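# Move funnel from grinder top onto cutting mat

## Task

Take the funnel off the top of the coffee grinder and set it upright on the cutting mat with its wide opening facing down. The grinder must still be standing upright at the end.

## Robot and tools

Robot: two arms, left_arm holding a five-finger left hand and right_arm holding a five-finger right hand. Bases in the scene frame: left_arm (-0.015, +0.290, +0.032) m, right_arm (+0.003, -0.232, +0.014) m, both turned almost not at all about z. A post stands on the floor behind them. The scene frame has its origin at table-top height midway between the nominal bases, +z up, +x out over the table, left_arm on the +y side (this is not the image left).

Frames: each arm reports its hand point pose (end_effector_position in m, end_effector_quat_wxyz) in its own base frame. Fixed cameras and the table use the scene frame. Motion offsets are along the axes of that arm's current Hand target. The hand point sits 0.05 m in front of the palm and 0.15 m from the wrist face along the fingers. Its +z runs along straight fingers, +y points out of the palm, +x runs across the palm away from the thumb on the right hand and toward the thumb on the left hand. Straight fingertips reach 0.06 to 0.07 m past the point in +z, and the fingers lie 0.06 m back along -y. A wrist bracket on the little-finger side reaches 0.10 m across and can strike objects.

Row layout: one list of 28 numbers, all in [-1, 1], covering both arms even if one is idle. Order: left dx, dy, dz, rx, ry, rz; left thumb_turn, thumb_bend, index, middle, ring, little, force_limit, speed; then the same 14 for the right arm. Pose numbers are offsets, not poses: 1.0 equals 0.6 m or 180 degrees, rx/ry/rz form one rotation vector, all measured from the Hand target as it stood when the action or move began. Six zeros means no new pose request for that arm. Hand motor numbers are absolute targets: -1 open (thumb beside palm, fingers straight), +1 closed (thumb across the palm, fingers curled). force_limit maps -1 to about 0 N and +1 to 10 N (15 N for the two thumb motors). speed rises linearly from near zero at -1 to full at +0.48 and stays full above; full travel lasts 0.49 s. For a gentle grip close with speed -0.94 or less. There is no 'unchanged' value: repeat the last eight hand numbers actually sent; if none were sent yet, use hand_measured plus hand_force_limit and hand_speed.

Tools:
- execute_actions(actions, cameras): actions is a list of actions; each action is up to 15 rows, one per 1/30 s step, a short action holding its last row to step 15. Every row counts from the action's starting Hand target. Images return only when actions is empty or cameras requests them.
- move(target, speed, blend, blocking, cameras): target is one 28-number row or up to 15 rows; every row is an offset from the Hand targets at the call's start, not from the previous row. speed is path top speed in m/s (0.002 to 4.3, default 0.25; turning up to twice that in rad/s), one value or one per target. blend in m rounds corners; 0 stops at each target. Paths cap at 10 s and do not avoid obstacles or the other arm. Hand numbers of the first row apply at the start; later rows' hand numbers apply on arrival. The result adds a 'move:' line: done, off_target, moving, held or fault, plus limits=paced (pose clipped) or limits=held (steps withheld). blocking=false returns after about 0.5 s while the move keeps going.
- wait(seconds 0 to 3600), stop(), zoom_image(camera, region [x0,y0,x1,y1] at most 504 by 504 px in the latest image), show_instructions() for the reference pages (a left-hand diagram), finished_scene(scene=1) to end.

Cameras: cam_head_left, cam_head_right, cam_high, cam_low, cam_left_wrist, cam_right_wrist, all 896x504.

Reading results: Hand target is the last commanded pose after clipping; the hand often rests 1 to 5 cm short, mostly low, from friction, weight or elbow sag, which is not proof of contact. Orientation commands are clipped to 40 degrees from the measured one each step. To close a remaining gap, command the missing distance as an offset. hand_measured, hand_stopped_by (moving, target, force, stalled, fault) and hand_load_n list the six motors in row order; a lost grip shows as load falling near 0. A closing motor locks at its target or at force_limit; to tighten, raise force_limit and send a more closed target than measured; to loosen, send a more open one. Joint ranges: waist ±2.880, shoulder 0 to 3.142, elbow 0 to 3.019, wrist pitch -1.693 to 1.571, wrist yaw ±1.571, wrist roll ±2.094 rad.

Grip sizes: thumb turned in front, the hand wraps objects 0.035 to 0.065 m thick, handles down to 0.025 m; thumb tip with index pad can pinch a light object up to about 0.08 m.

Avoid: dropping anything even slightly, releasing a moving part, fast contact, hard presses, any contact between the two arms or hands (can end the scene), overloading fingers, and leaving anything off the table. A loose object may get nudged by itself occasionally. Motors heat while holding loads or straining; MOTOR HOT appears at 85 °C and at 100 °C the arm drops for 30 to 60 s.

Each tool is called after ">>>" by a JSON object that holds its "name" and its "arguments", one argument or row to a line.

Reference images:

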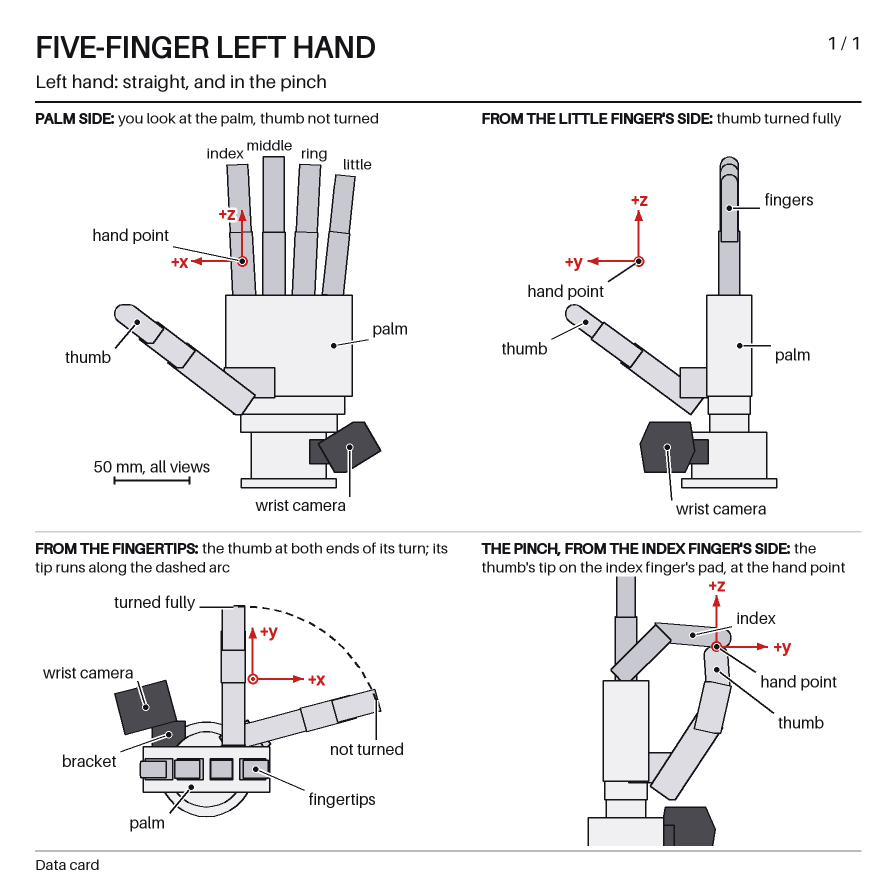

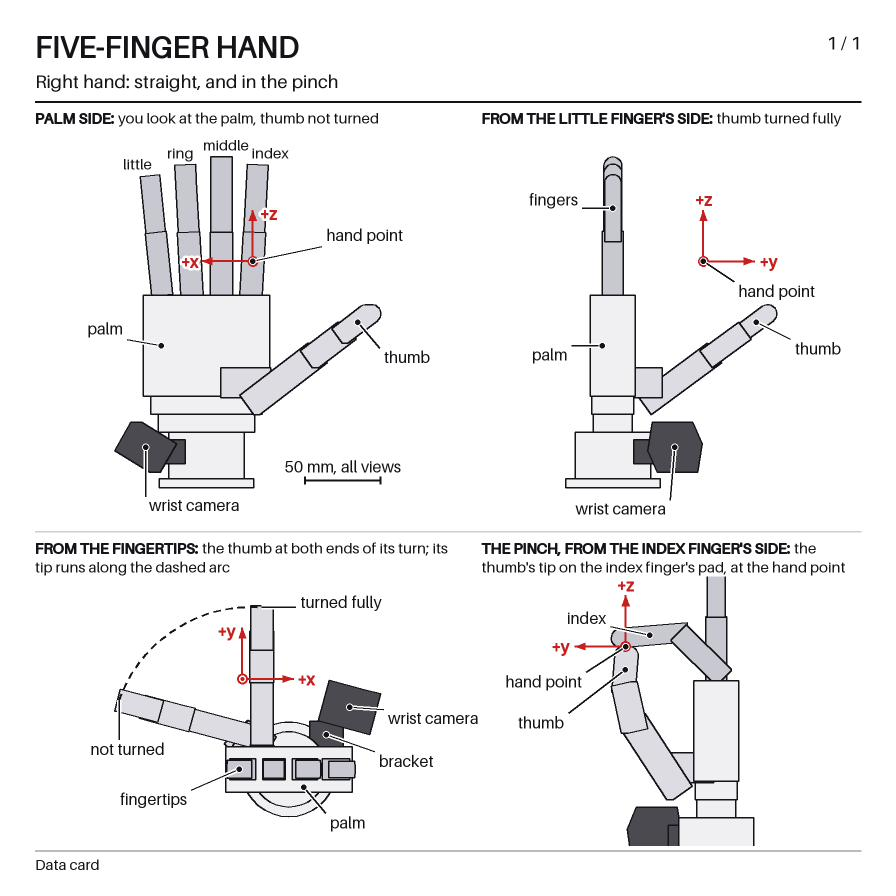

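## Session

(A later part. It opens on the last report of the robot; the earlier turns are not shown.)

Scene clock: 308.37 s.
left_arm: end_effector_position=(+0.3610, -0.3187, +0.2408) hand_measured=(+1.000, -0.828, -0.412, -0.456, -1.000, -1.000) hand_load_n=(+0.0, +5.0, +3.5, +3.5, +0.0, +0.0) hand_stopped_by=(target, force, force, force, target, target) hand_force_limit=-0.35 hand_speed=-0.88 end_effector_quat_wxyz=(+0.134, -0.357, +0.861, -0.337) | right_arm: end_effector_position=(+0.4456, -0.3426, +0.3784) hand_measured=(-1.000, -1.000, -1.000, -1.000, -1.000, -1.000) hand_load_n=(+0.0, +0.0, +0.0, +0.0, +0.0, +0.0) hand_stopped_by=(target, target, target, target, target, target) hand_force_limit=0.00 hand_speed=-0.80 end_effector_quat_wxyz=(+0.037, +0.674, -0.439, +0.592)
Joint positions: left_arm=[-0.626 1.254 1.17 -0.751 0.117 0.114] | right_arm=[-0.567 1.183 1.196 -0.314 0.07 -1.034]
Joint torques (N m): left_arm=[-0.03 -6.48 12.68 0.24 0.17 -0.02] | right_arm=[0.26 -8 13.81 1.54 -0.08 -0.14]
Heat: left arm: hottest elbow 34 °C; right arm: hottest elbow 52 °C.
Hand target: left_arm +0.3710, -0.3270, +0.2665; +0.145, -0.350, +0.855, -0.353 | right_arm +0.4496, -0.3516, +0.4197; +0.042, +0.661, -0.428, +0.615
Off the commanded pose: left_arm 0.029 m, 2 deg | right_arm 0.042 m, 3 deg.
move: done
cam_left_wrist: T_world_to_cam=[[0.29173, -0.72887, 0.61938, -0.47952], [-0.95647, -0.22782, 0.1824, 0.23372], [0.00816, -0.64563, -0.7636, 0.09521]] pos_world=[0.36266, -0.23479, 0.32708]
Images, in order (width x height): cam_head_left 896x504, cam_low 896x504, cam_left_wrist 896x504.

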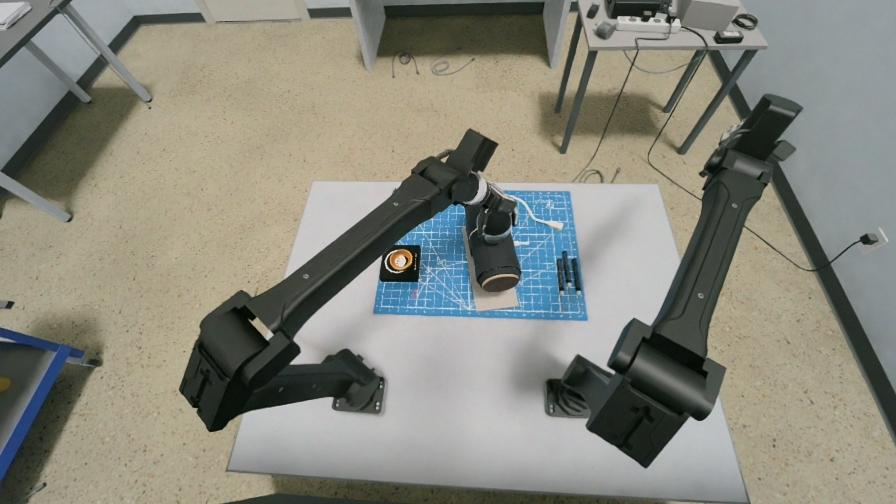

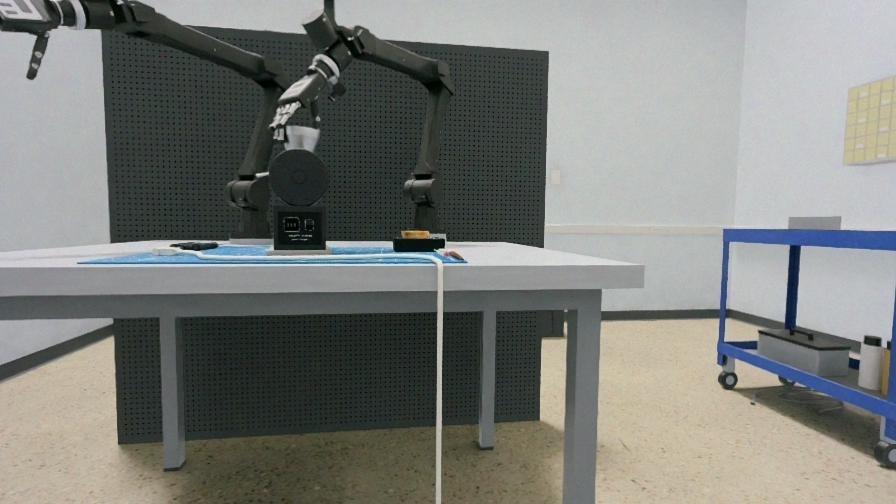

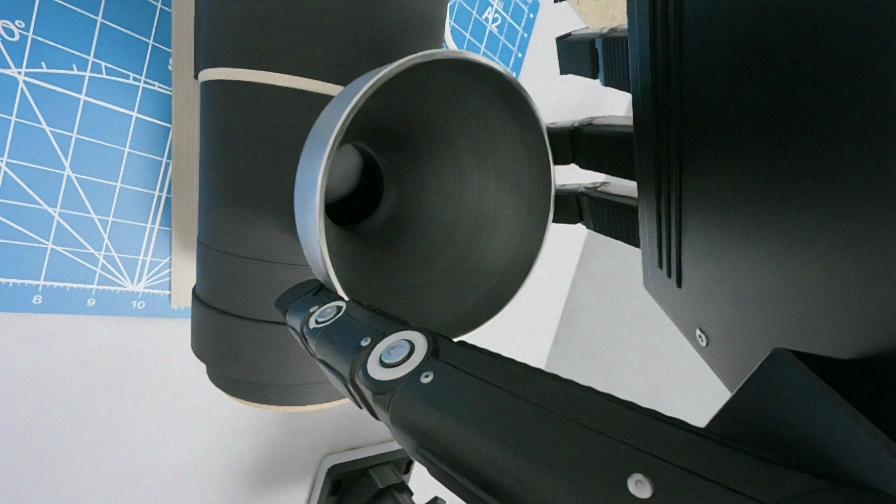

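>>> {"name": "move", "arguments": {
  "target": [
    [-0.0035,-0.0347,-0.0597,0,0,0,1,-0.45,0.05,0.15,-1,-1,-0.35,-0.88,0,0,0,0,0,0,-1,-1,-1,-1,-1,-1,0,-0.8],
    [-0.0035,-0.1525,-0.1775,0,0,0,1,-0.45,0.05,0.15,-1,-1,-0.35,-0.88,0,0,0,0,0,0,-1,-1,-1,-1,-1,-1,0,-0.8]
  ],
  "speed": 0.05,
  "blend": 0.01,
  "cameras": ["cam_left_wrist","cam_head_left","cam_low"]
}}

>>> {"name": "zoom_image", "arguments": {
  "camera": "cam_low",
  "region": [220, 20, 380, 180]
}}

Scene clock: 317.53 s.
left_arm: end_effector_position=(+0.3588, -0.3154, +0.3735) hand_measured=(+1.000, -0.828, -0.412, -0.456, -1.000, -1.000) hand_load_n=(+0.5, +6.0, +3.0, +4.0, +0.0, +0.0) hand_stopped_by=(target, force, force, force, target, target) hand_force_limit=-0.35 hand_speed=-0.88 end_effector_quat_wxyz=(+0.130, -0.360, +0.863, -0.329) | right_arm: end_effector_position=(+0.4456, -0.3426, +0.3784) hand_measured=(-1.000, -1.000, -1.000, -1.000, -1.000, -1.000) hand_load_n=(+0.0, +0.0, +0.0, +0.0, -0.5, +0.0) hand_stopped_by=(target, target, target, target, target, target) hand_force_limit=0.00 hand_speed=-0.80 end_effector_quat_wxyz=(+0.037, +0.674, -0.439, +0.592)
Joint positions: left_arm=[-0.623 1.288 1.556 -1.123 0.117 0.114] | right_arm=[-0.567 1.183 1.196 -0.314 0.07 -1.034]
Joint torques (N m): left_arm=[0.67 -7.18 13.23 0.32 0.36 0.04] | right_arm=[0.09 -8.12 13.82 1.51 -0.09 -0.15]
Heat: left arm: hottest elbow 35 °C; right arm: hottest elbow 52 °C.
Hand target: left_arm +0.3651, -0.3183, +0.4066; +0.145, -0.350, +0.855, -0.353 | right_arm +0.4496, -0.3516, +0.4197; +0.042, +0.661, -0.428, +0.615
Off the commanded pose: left_arm 0.034 m, 4 deg | right_arm 0.042 m, 3 deg.
move: off_target (left_arm)
cam_left_wrist: T_world_to_cam=[[0.30286, -0.7348, 0.60691, -0.55988], [-0.95303, -0.23223, 0.19442, 0.20098], [-0.00192, -0.63729, -0.77062, 0.2076]] pos_world=[0.36151, -0.23243, 0.4607]
Images, in order (width x height): cam_head_left 896x504, cam_low 896x504, cam_left_wrist 896x504.

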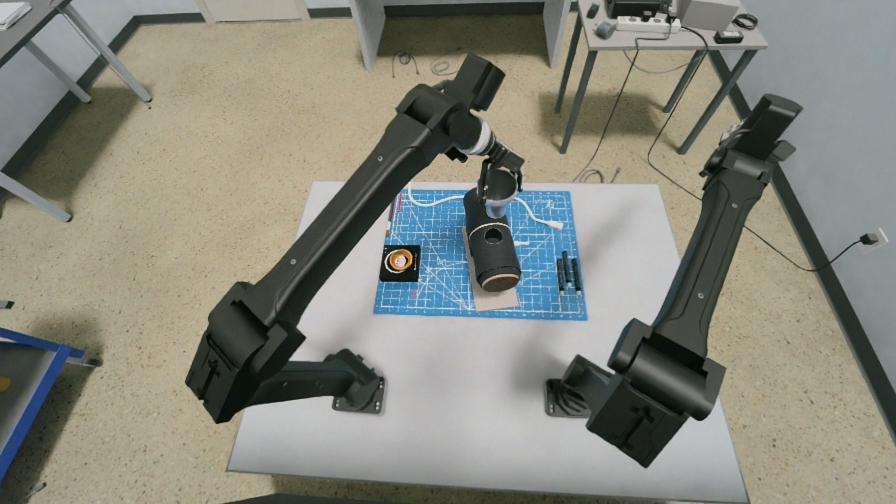

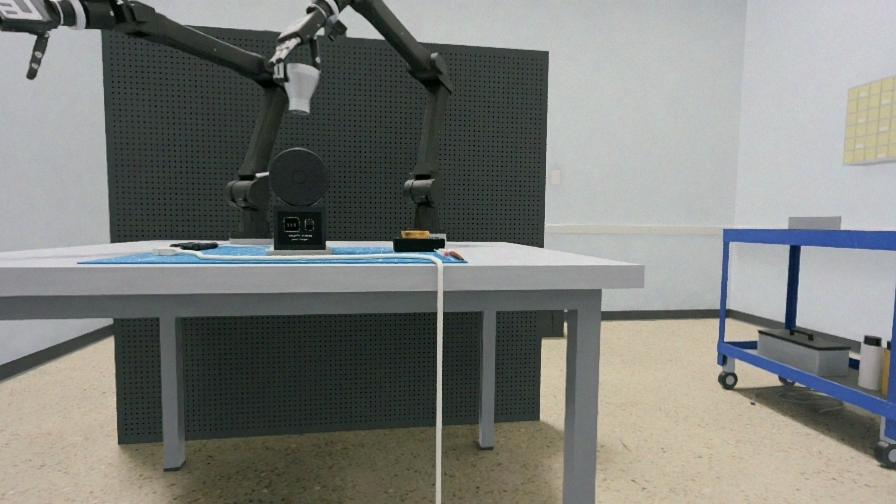

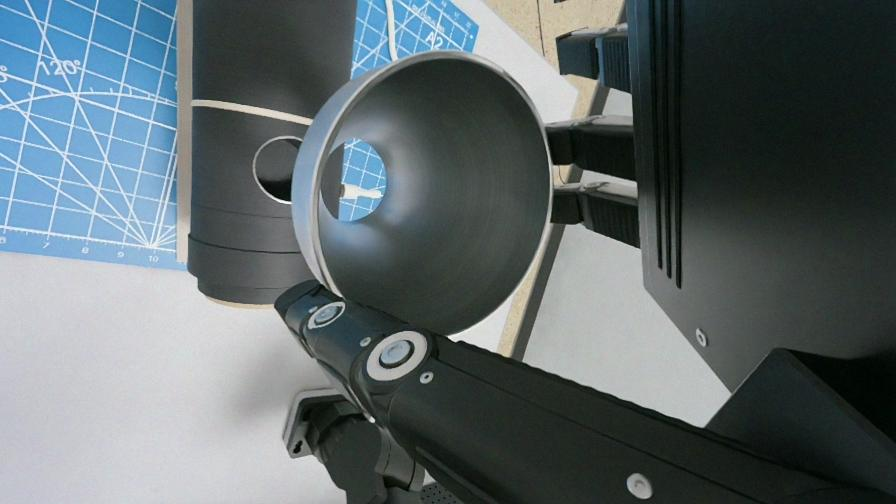

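Scaled by 3.150.

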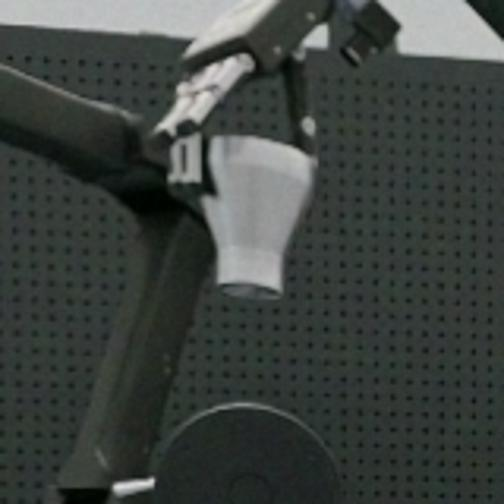

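>>> {"name": "move", "arguments": {
  "target": [-0.1237,-0.1617,-0.0033,0,0,0,1,-0.45,0.05,0.15,-1,-1,-0.35,-0.88,0,0,0,0,0,0,-1,-1,-1,-1,-1,-1,0,-0.8],
  "speed": 0.1,
  "cameras": ["cam_left_wrist","cam_head_left","cam_head_right","cam_low"]
}}

>>> {"name": "zoom_image", "arguments": {
  "camera": "cam_low",
  "region": [220, 0, 360, 140]
}}

>>> {"name": "zoom_image", "arguments": {
  "camera": "cam_head_left",
  "region": [450, 100, 570, 220]
}}

>>> {"name": "zoom_image", "arguments": {
  "camera": "cam_head_right",
  "region": [440, 100, 560, 220]
}}

Scene clock: 352.63 s.
left_arm: end_effector_position=(+0.4626, -0.3167, +0.4469) hand_measured=(+1.000, -0.828, -0.412, -0.456, -1.000, -1.000) hand_load_n=(+0.5, +6.0, +3.0, +3.5, +0.0, +0.0) hand_stopped_by=(target, force, force, force, target, target) hand_force_limit=-0.35 hand_speed=-0.88 end_effector_quat_wxyz=(+0.127, -0.361, +0.862, -0.333) | right_arm: end_effector_position=(+0.4456, -0.3426, +0.3784) hand_measured=(-1.000, -1.000, -1.000, -1.000, -1.000, -1.000) hand_load_n=(+0.0, +0.0, +0.0, +0.0, +0.0, +0.0) hand_stopped_by=(target, target, target, target, target, target) hand_force_limit=0.00 hand_speed=-0.80 end_effector_quat_wxyz=(+0.037, +0.674, -0.439, +0.592)
Joint positions: left_arm=[-0.497 1.604 2.098 -1.36 0.206 0.205] | right_arm=[-0.567 1.183 1.196 -0.314 0.07 -1.034]
Joint torques (N m): left_arm=[0.91 -10.4 12.34 0.29 0.46 0.05] | right_arm=[0.03 -8 13.76 1.51 -0.08 -0.15]
Heat: left arm: hottest elbow 36 °C; right arm: hottest elbow 52 °C.
Hand target: left_arm +0.4652, -0.3142, +0.4766; +0.145, -0.350, +0.855, -0.353 | right_arm +0.4496, -0.3516, +0.4197; +0.042, +0.661, -0.428, +0.615
Off the commanded pose: left_arm 0.030 m, 3 deg | right_arm 0.042 m, 3 deg.
move: off_target (left_arm)
cam_left_wrist: T_world_to_cam=[[0.30383, -0.72979, 0.61245, -0.63814], [-0.95272, -0.23001, 0.19856, 0.28401], [-0.00403, -0.64382, -0.76516, 0.25998]] pos_world=[0.46552, -0.233, 0.53337]
Images, in order (width x height): cam_head_left 896x504, cam_head_right 896x504, cam_low 896x504, cam_left_wrist 896x504.

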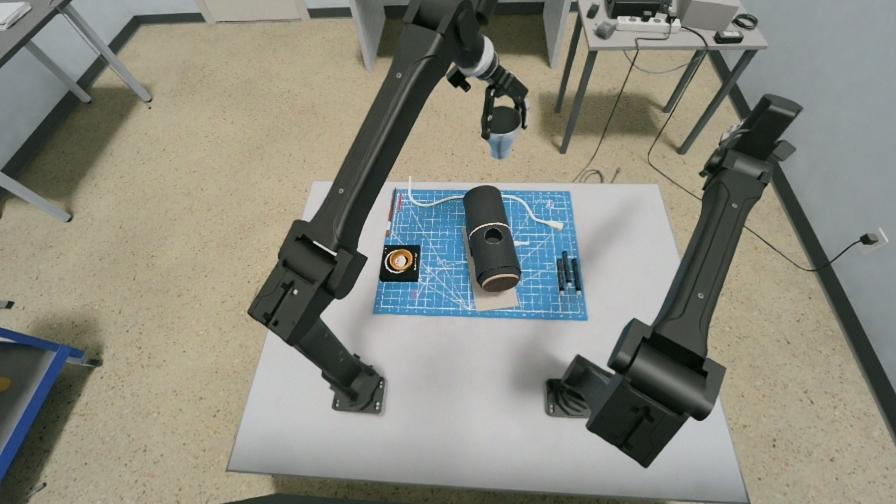

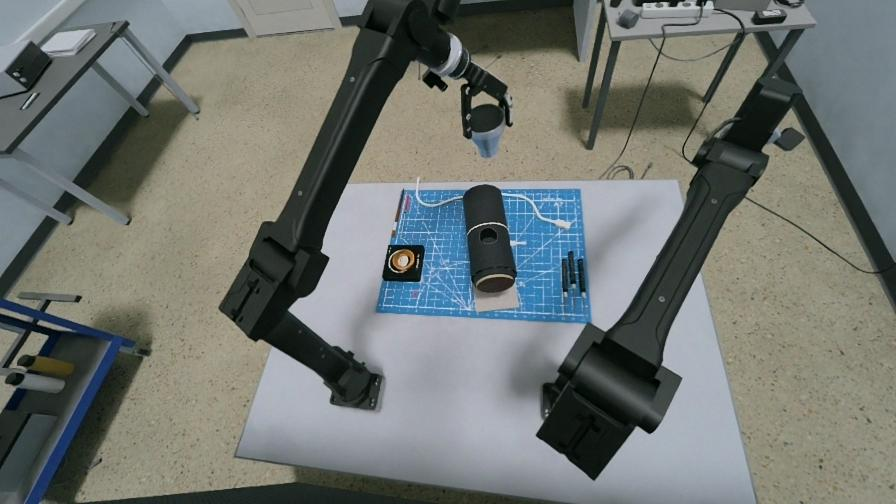

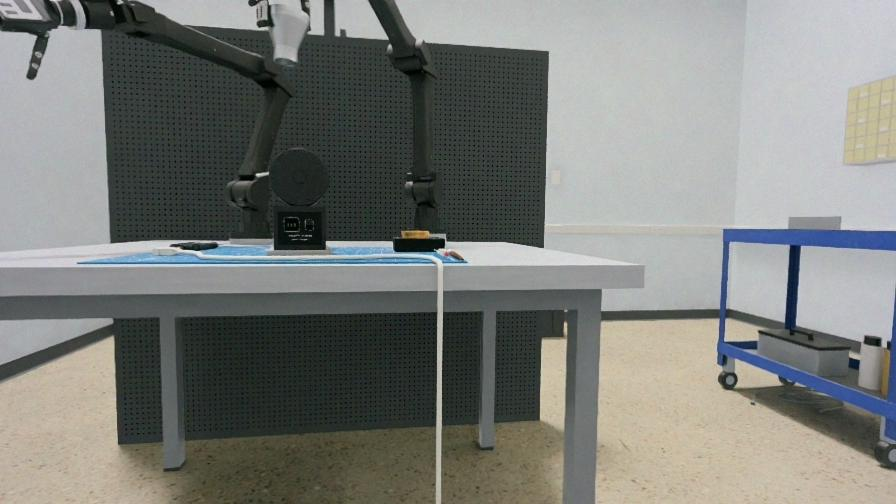

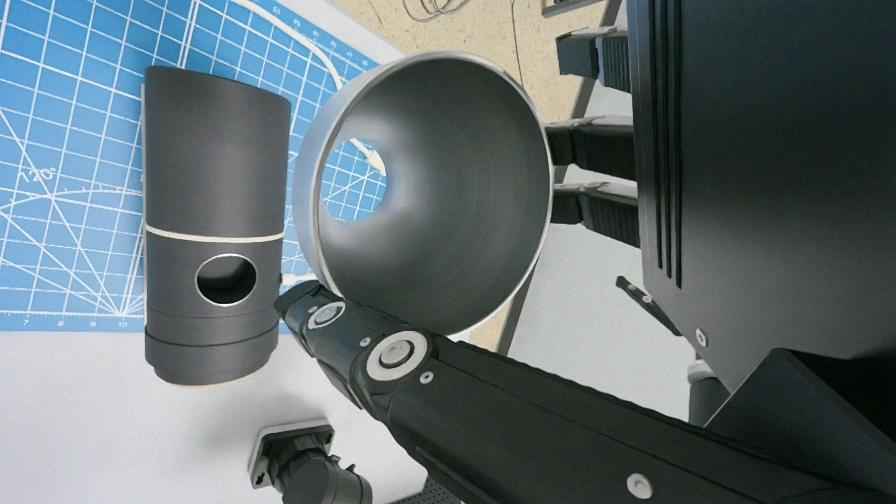

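Scaled by 3.600.

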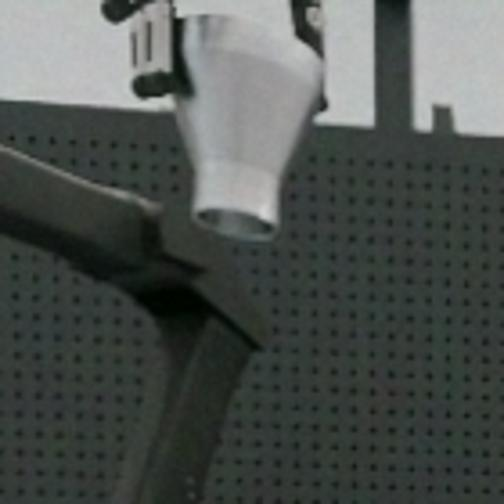

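Scaled by 4.200.

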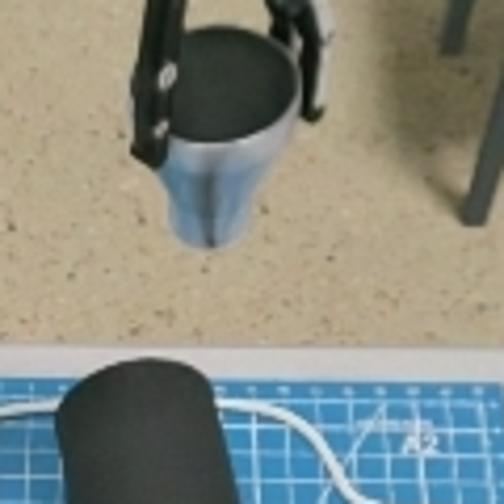

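Scaled by 4.200.

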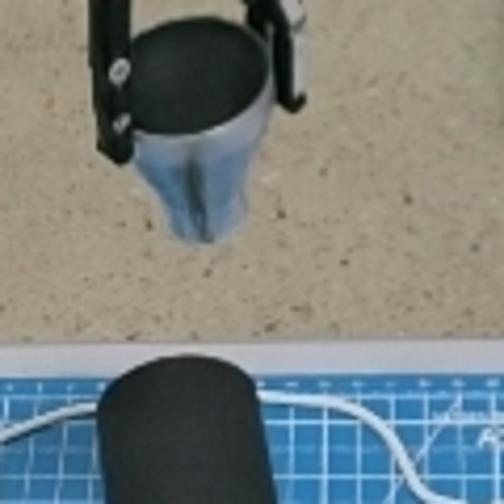

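>>> {"name": "execute_actions", "arguments": {
  "actions": []
}}

Scene clock: 365.23 s.
left_arm: end_effector_position=(+0.4626, -0.3167, +0.4469) hand_measured=(+1.000, -0.828, -0.412, -0.456, -1.000, -1.000) hand_load_n=(+1.0, +6.0, +3.0, +4.0, +0.0, +0.0) hand_stopped_by=(target, force, force, force, target, target) hand_force_limit=-0.35 hand_speed=-0.88 end_effector_quat_wxyz=(+0.127, -0.361, +0.862, -0.333) | right_arm: end_effector_position=(+0.4456, -0.3426, +0.3784) hand_measured=(-1.000, -1.000, -1.000, -1.000, -1.000, -1.000) hand_load_n=(+0.0, +0.0, +0.0, +0.0, +0.0, +0.0) hand_stopped_by=(target, target, target, target, target, target) hand_force_limit=0.00 hand_speed=-0.80 end_effector_quat_wxyz=(+0.037, +0.674, -0.439, +0.592)
Joint positions: left_arm=[-0.497 1.604 2.098 -1.36 0.206 0.205] | right_arm=[-0.567 1.183 1.196 -0.314 0.07 -1.034]
Joint velocities: within noise
Joint torques (N m): left_arm=[0.85 -10.64 12.3 0.29 0.45 0.04] | right_arm=[-0.03 -8 13.79 1.52 -0.08 -0.15]
Motor temperatures (°C): left_arm=[24 31 38 23 25 27] | right_arm=[30 26 52 28 26 27]
Heat: left arm: hottest elbow 38 °C; right arm: hottest elbow 52 °C.
Hand target: left_arm +0.4652, -0.3143, +0.4766; +0.145, -0.350, +0.855, -0.353 | right_arm +0.4496, -0.3516, +0.4197; +0.042, +0.661, -0.428, +0.615
Off the commanded pose: left_arm 0.030 m, 3 deg | right_arm 0.042 m, 3 deg.
camera_calibration:
cam_left_wrist: T_world_to_cam=[[0.30383, -0.72979, 0.61245, -0.63814], [-0.95272, -0.23001, 0.19856, 0.28401], [-0.00403, -0.64382, -0.76516, 0.25998]] pos_world=[0.46552, -0.233, 0.53337]
cam_right_wrist: T_world_to_cam=[[-0.61424, -0.73867, -0.27761, 0.13023], [-0.41302, 0.6007, -0.68453, 0.65522], [0.6724, -0.30581, -0.67406, -0.03905]] pos_world=[0.37686, -0.30934, 0.45835]

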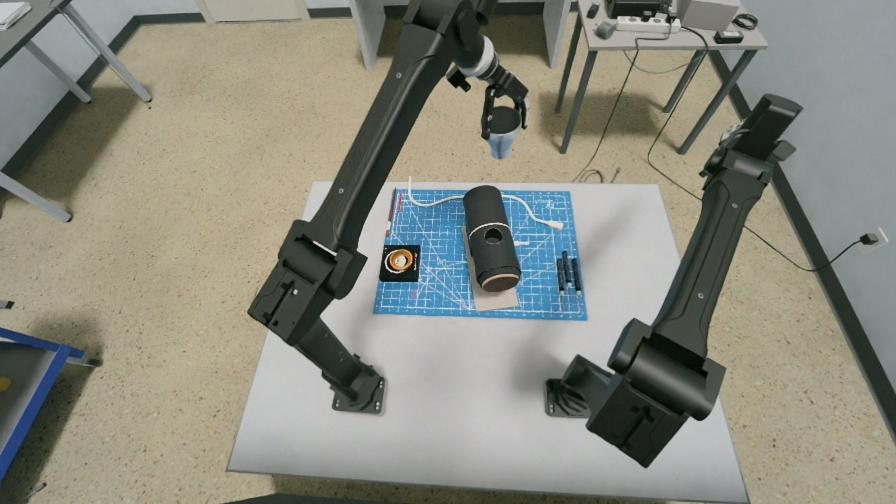

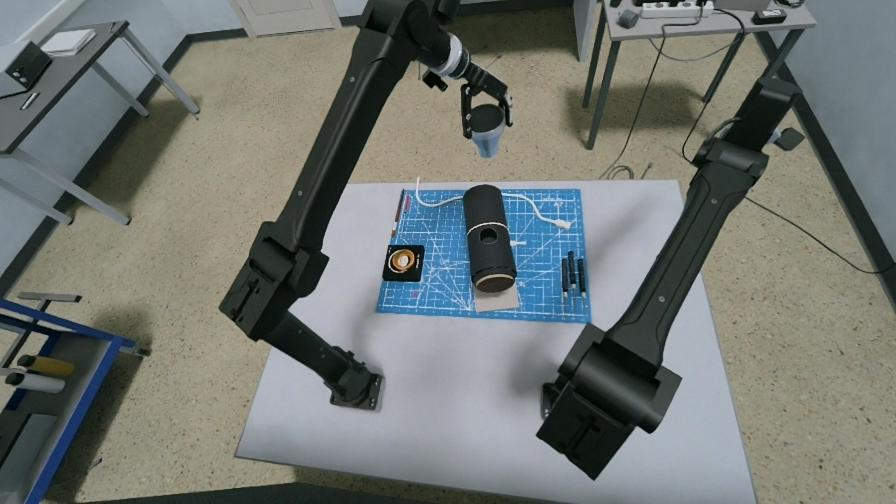

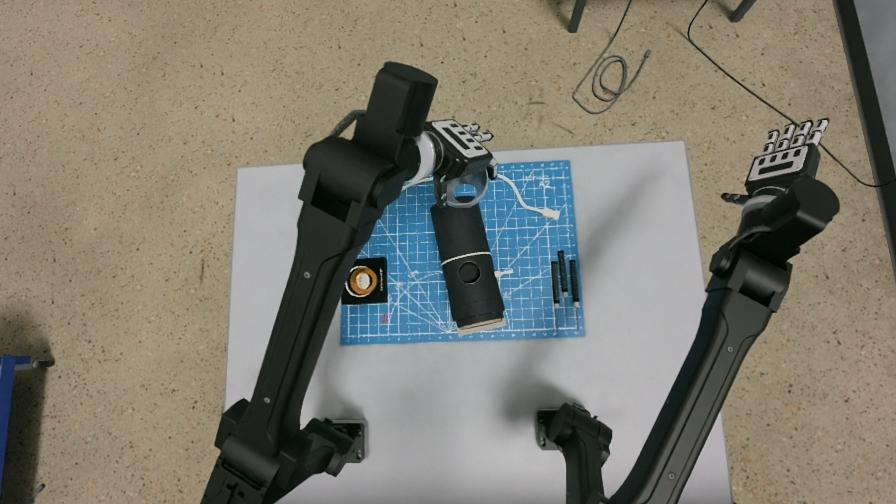

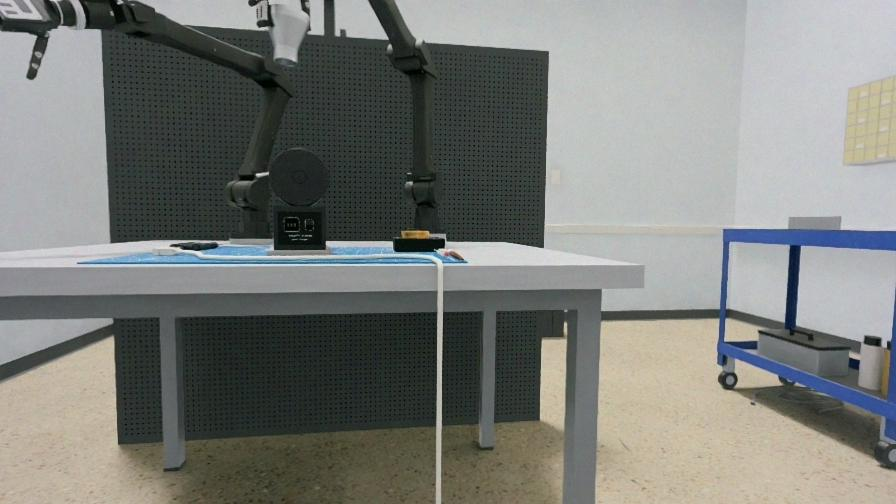

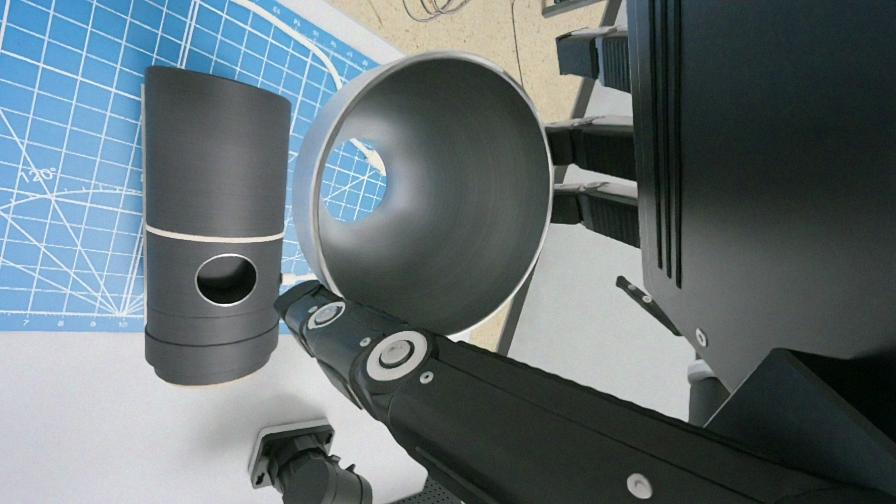

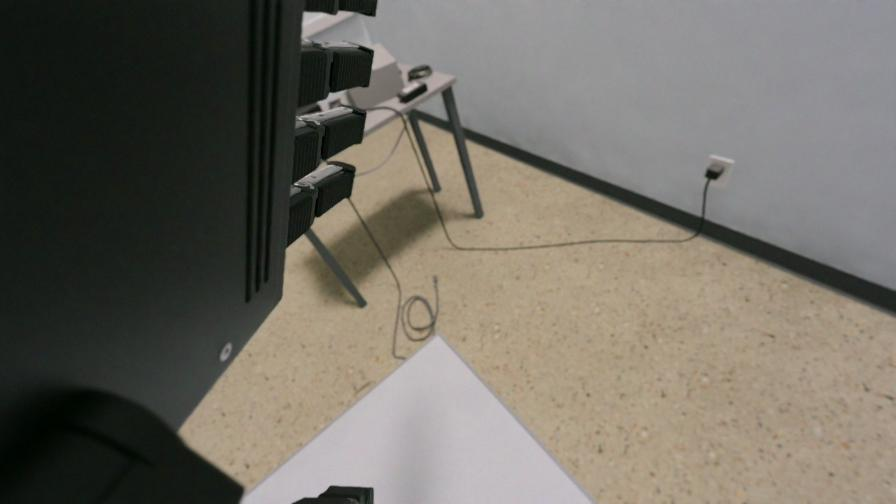

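>>> {"name": "move", "arguments": {
  "target": [
    [0,0,0,0,0,0,1,-0.45,0.05,0.15,-1,-1,-0.35,-0.88, 0,0,0,0,0,0.839,1,-1,-1,-1,-1,-1,0,-0.4]
  ],
  "speed": 0.5,
  "cameras": ["cam_low","cam_high"]
}}

Scene clock: 455.47 s.
left_arm: end_effector_position=(+0.4626, -0.3167, +0.4469) hand_measured=(+1.000, -0.828, -0.412, -0.456, -1.000, -1.000) hand_load_n=(+0.5, +6.0, +3.0, +3.5, -0.5, +0.0) hand_stopped_by=(target, force, force, force, target, target) hand_force_limit=-0.35 hand_speed=-0.88 end_effector_quat_wxyz=(+0.127, -0.361, +0.862, -0.333) | right_arm: end_effector_position=(+0.4478, -0.3596, +0.3957) hand_measured=(+1.000, -1.000, -1.000, -1.000, -1.000, -1.000) hand_load_n=(+0.0, +0.0, +0.0, +0.0, +0.0, -0.5) hand_stopped_by=(target, target, target, target, target, target) hand_force_limit=0.00 hand_speed=-0.40 end_effector_quat_wxyz=(+0.563, +0.255, +0.762, -0.191)
Joint positions: left_arm=[-0.497 1.604 2.098 -1.36 0.206 0.205] | right_arm=[-0.846 1.177 1.017 -0.142 -0.188 1.509]
Joint torques (N m): left_arm=[0.85 -10.64 12.41 0.28 0.45 0.05] | right_arm=[1.49 -9.76 9.17 3 0.13 0.18]
Heat: left arm: hottest elbow 41 °C; right arm: hottest elbow 53 °C.
Hand target: left_arm +0.4652, -0.3143, +0.4766; +0.145, -0.350, +0.855, -0.353 | right_arm +0.4496, -0.3516, +0.4198; +0.585, +0.249, +0.747, -0.195
Off the commanded pose: left_arm 0.030 m, 3 deg | right_arm 0.025 m, 3 deg.
move: off_target (right_arm)
Images, in order (width x height): cam_high 896x504, cam_low 896x504.

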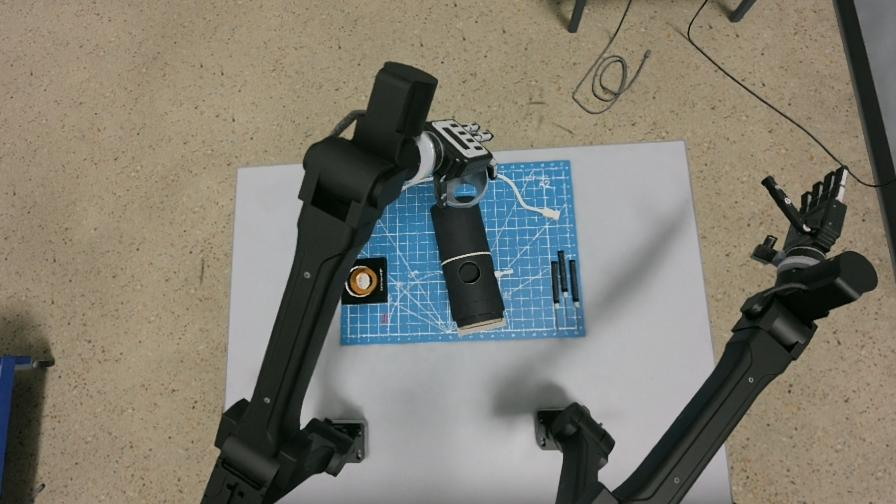

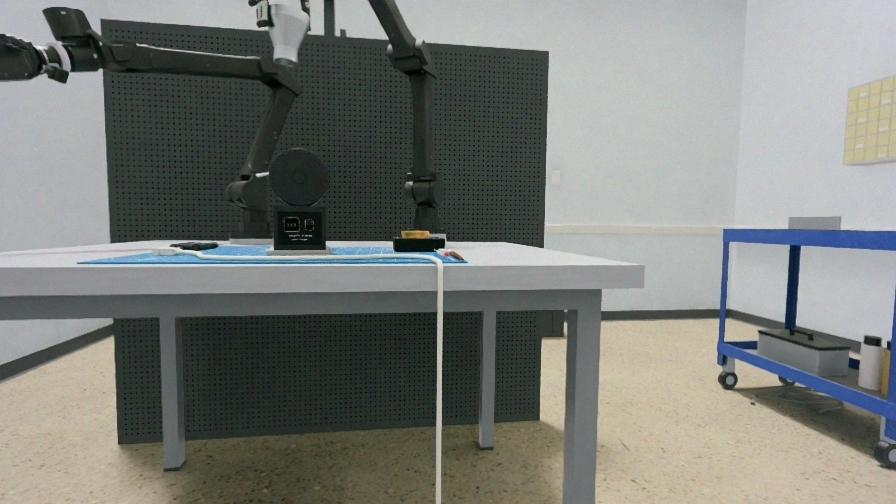

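>>> {"name": "move", "arguments": {
  "target": [
    [0,0,0,0,0,0,1,-0.45,0.05,0.15,-1,-1,-0.35,-0.88, 0.2135,0.4278,-0.5177,-0.4249,-0.0652,-0.0518,1,-1,-1,-1,-1,-1,0,-0.4]
  ],
  "speed": 0.3,
  "cameras": ["cam_low","cam_high","cam_head_left","cam_right_wrist","cam_left_wrist"]
}}

Scene clock: 483.90 s.
left_arm: end_effector_position=(+0.4626, -0.3167, +0.4469) hand_measured=(+1.000, -0.828, -0.412, -0.456, -1.000, -1.000) hand_load_n=(+0.5, +6.0, +2.5, +4.0, +0.0, +0.0) hand_stopped_by=(target, force, force, force, target, target) hand_force_limit=-0.35 hand_speed=-0.88 end_effector_quat_wxyz=(+0.127, -0.361, +0.862, -0.333) | right_arm: end_effector_position=(+0.3392, +0.0488, +0.3618) hand_measured=(+1.000, -1.000, -1.000, -1.000, -1.000, -1.000) hand_load_n=(+0.0, +0.0, +0.0, +0.0, +0.0, +0.0) hand_stopped_by=(target, target, target, target, target, target) hand_force_limit=0.00 hand_speed=-0.40 end_effector_quat_wxyz=(+0.658, -0.235, +0.673, +0.244)
Joint positions: left_arm=[-0.497 1.604 2.098 -1.36 0.206 0.205] | right_arm=[-0.488 0.847 0.518 0.289 -1.179 1.553]
Joint torques (N m): left_arm=[0.91 -10.64 12.44 0.28 0.46 0.06] | right_arm=[1.73 -2.78 8.39 2.4 0.15 0.2]
Motor temperatures (°C): left_arm=[24 32 41 23 25 26] | right_arm=[30 26 47 28 25 27]
Heat: left arm: hottest elbow 41 °C; right arm: hottest elbow 47 °C.
Hand target: left_arm +0.4652, -0.3143, +0.4766; +0.145, -0.350, +0.855, -0.353 | right_arm +0.3378, +0.0531, +0.3701; +0.664, -0.242, +0.665, +0.242
Off the commanded pose: left_arm 0.030 m, 3 deg | right_arm 0.009 m, 1 deg.
move: done
cam_left_wrist: T_world_to_cam=[[0.30383, -0.72979, 0.61245, -0.63814], [-0.95272, -0.23001, 0.19856, 0.28401], [-0.00403, -0.64382, -0.76516, 0.25998]] pos_world=[0.46552, -0.233, 0.53337]
cam_right_wrist: T_world_to_cam=[[-0.60046, 0.77171, -0.20954, 0.24634], [-0.46952, -0.12812, 0.87358, -0.14413], [0.64731, 0.62293, 0.43927, -0.29862]] pos_world=[0.27354, -0.02255, 0.3087]
Images, in order (width x height): cam_head_left 896x504, cam_high 896x504, cam_low 896x504, cam_left_wrist 896x504, cam_right_wrist 896x504.

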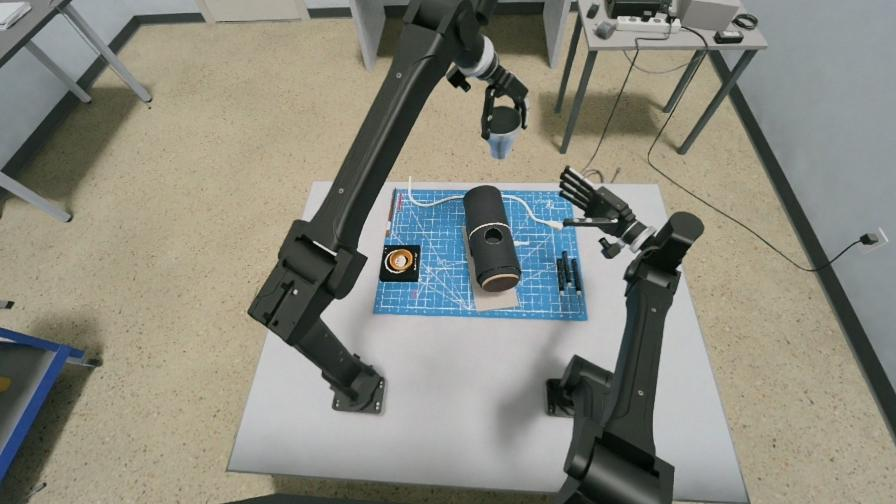

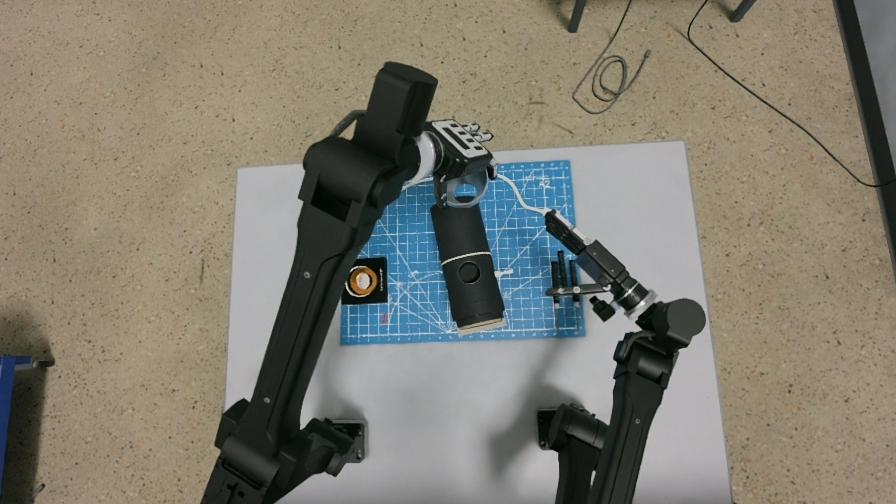

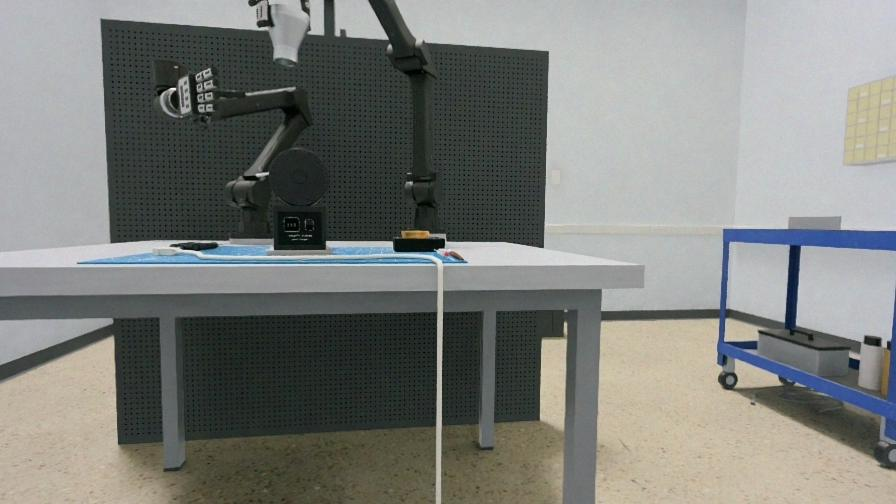

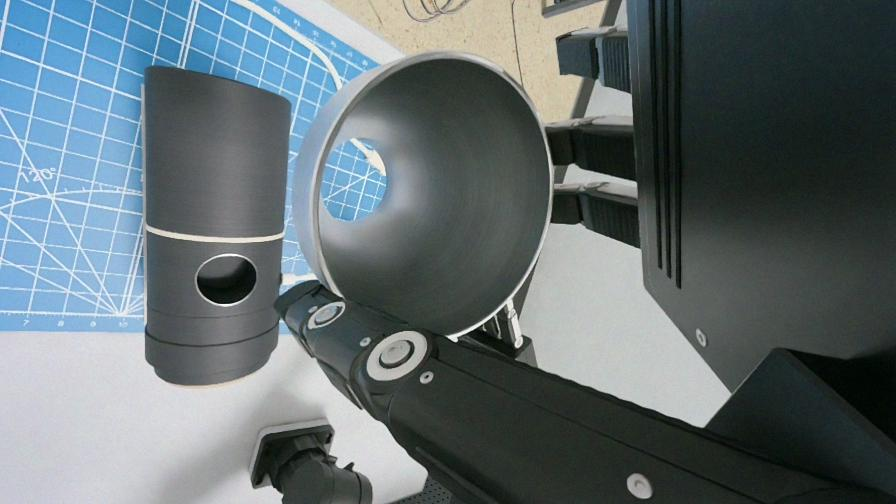

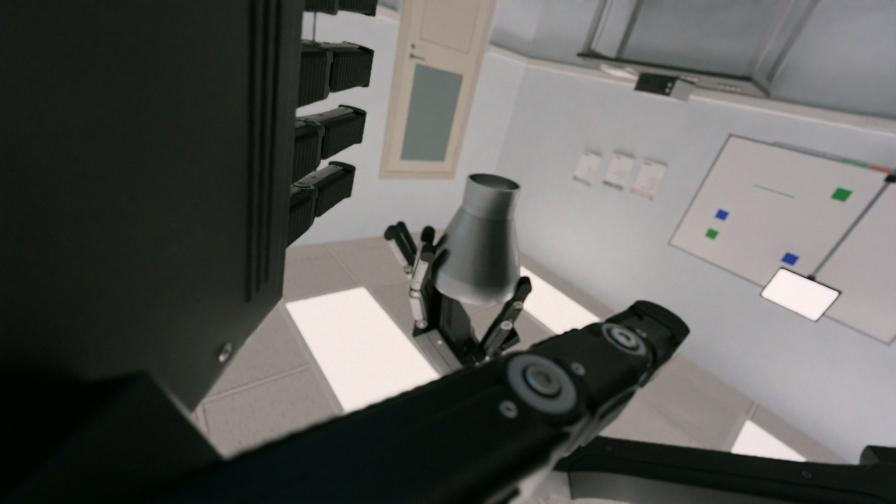

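>>> {"name": "zoom_image", "arguments": {
  "camera": "cam_right_wrist",
  "region": [380, 140, 560, 360]
}}

>>> {"name": "zoom_image", "arguments": {
  "camera": "cam_low",
  "region": [140, 0, 340, 130]
}}

Scaled by 2.291.

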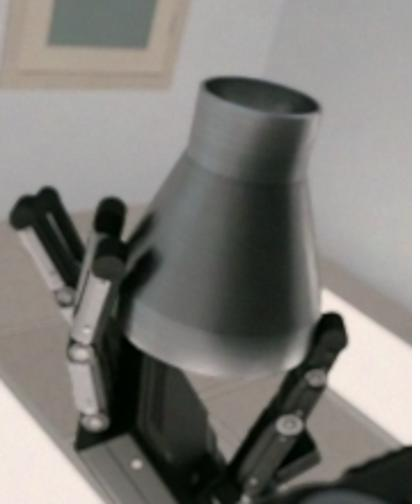

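Scaled by 2.520.

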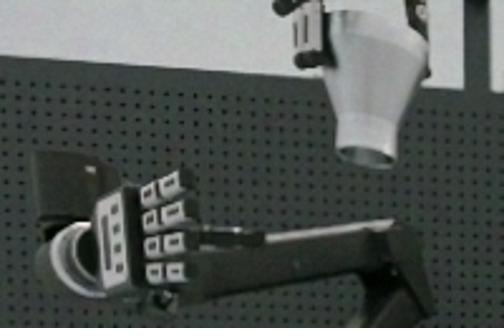

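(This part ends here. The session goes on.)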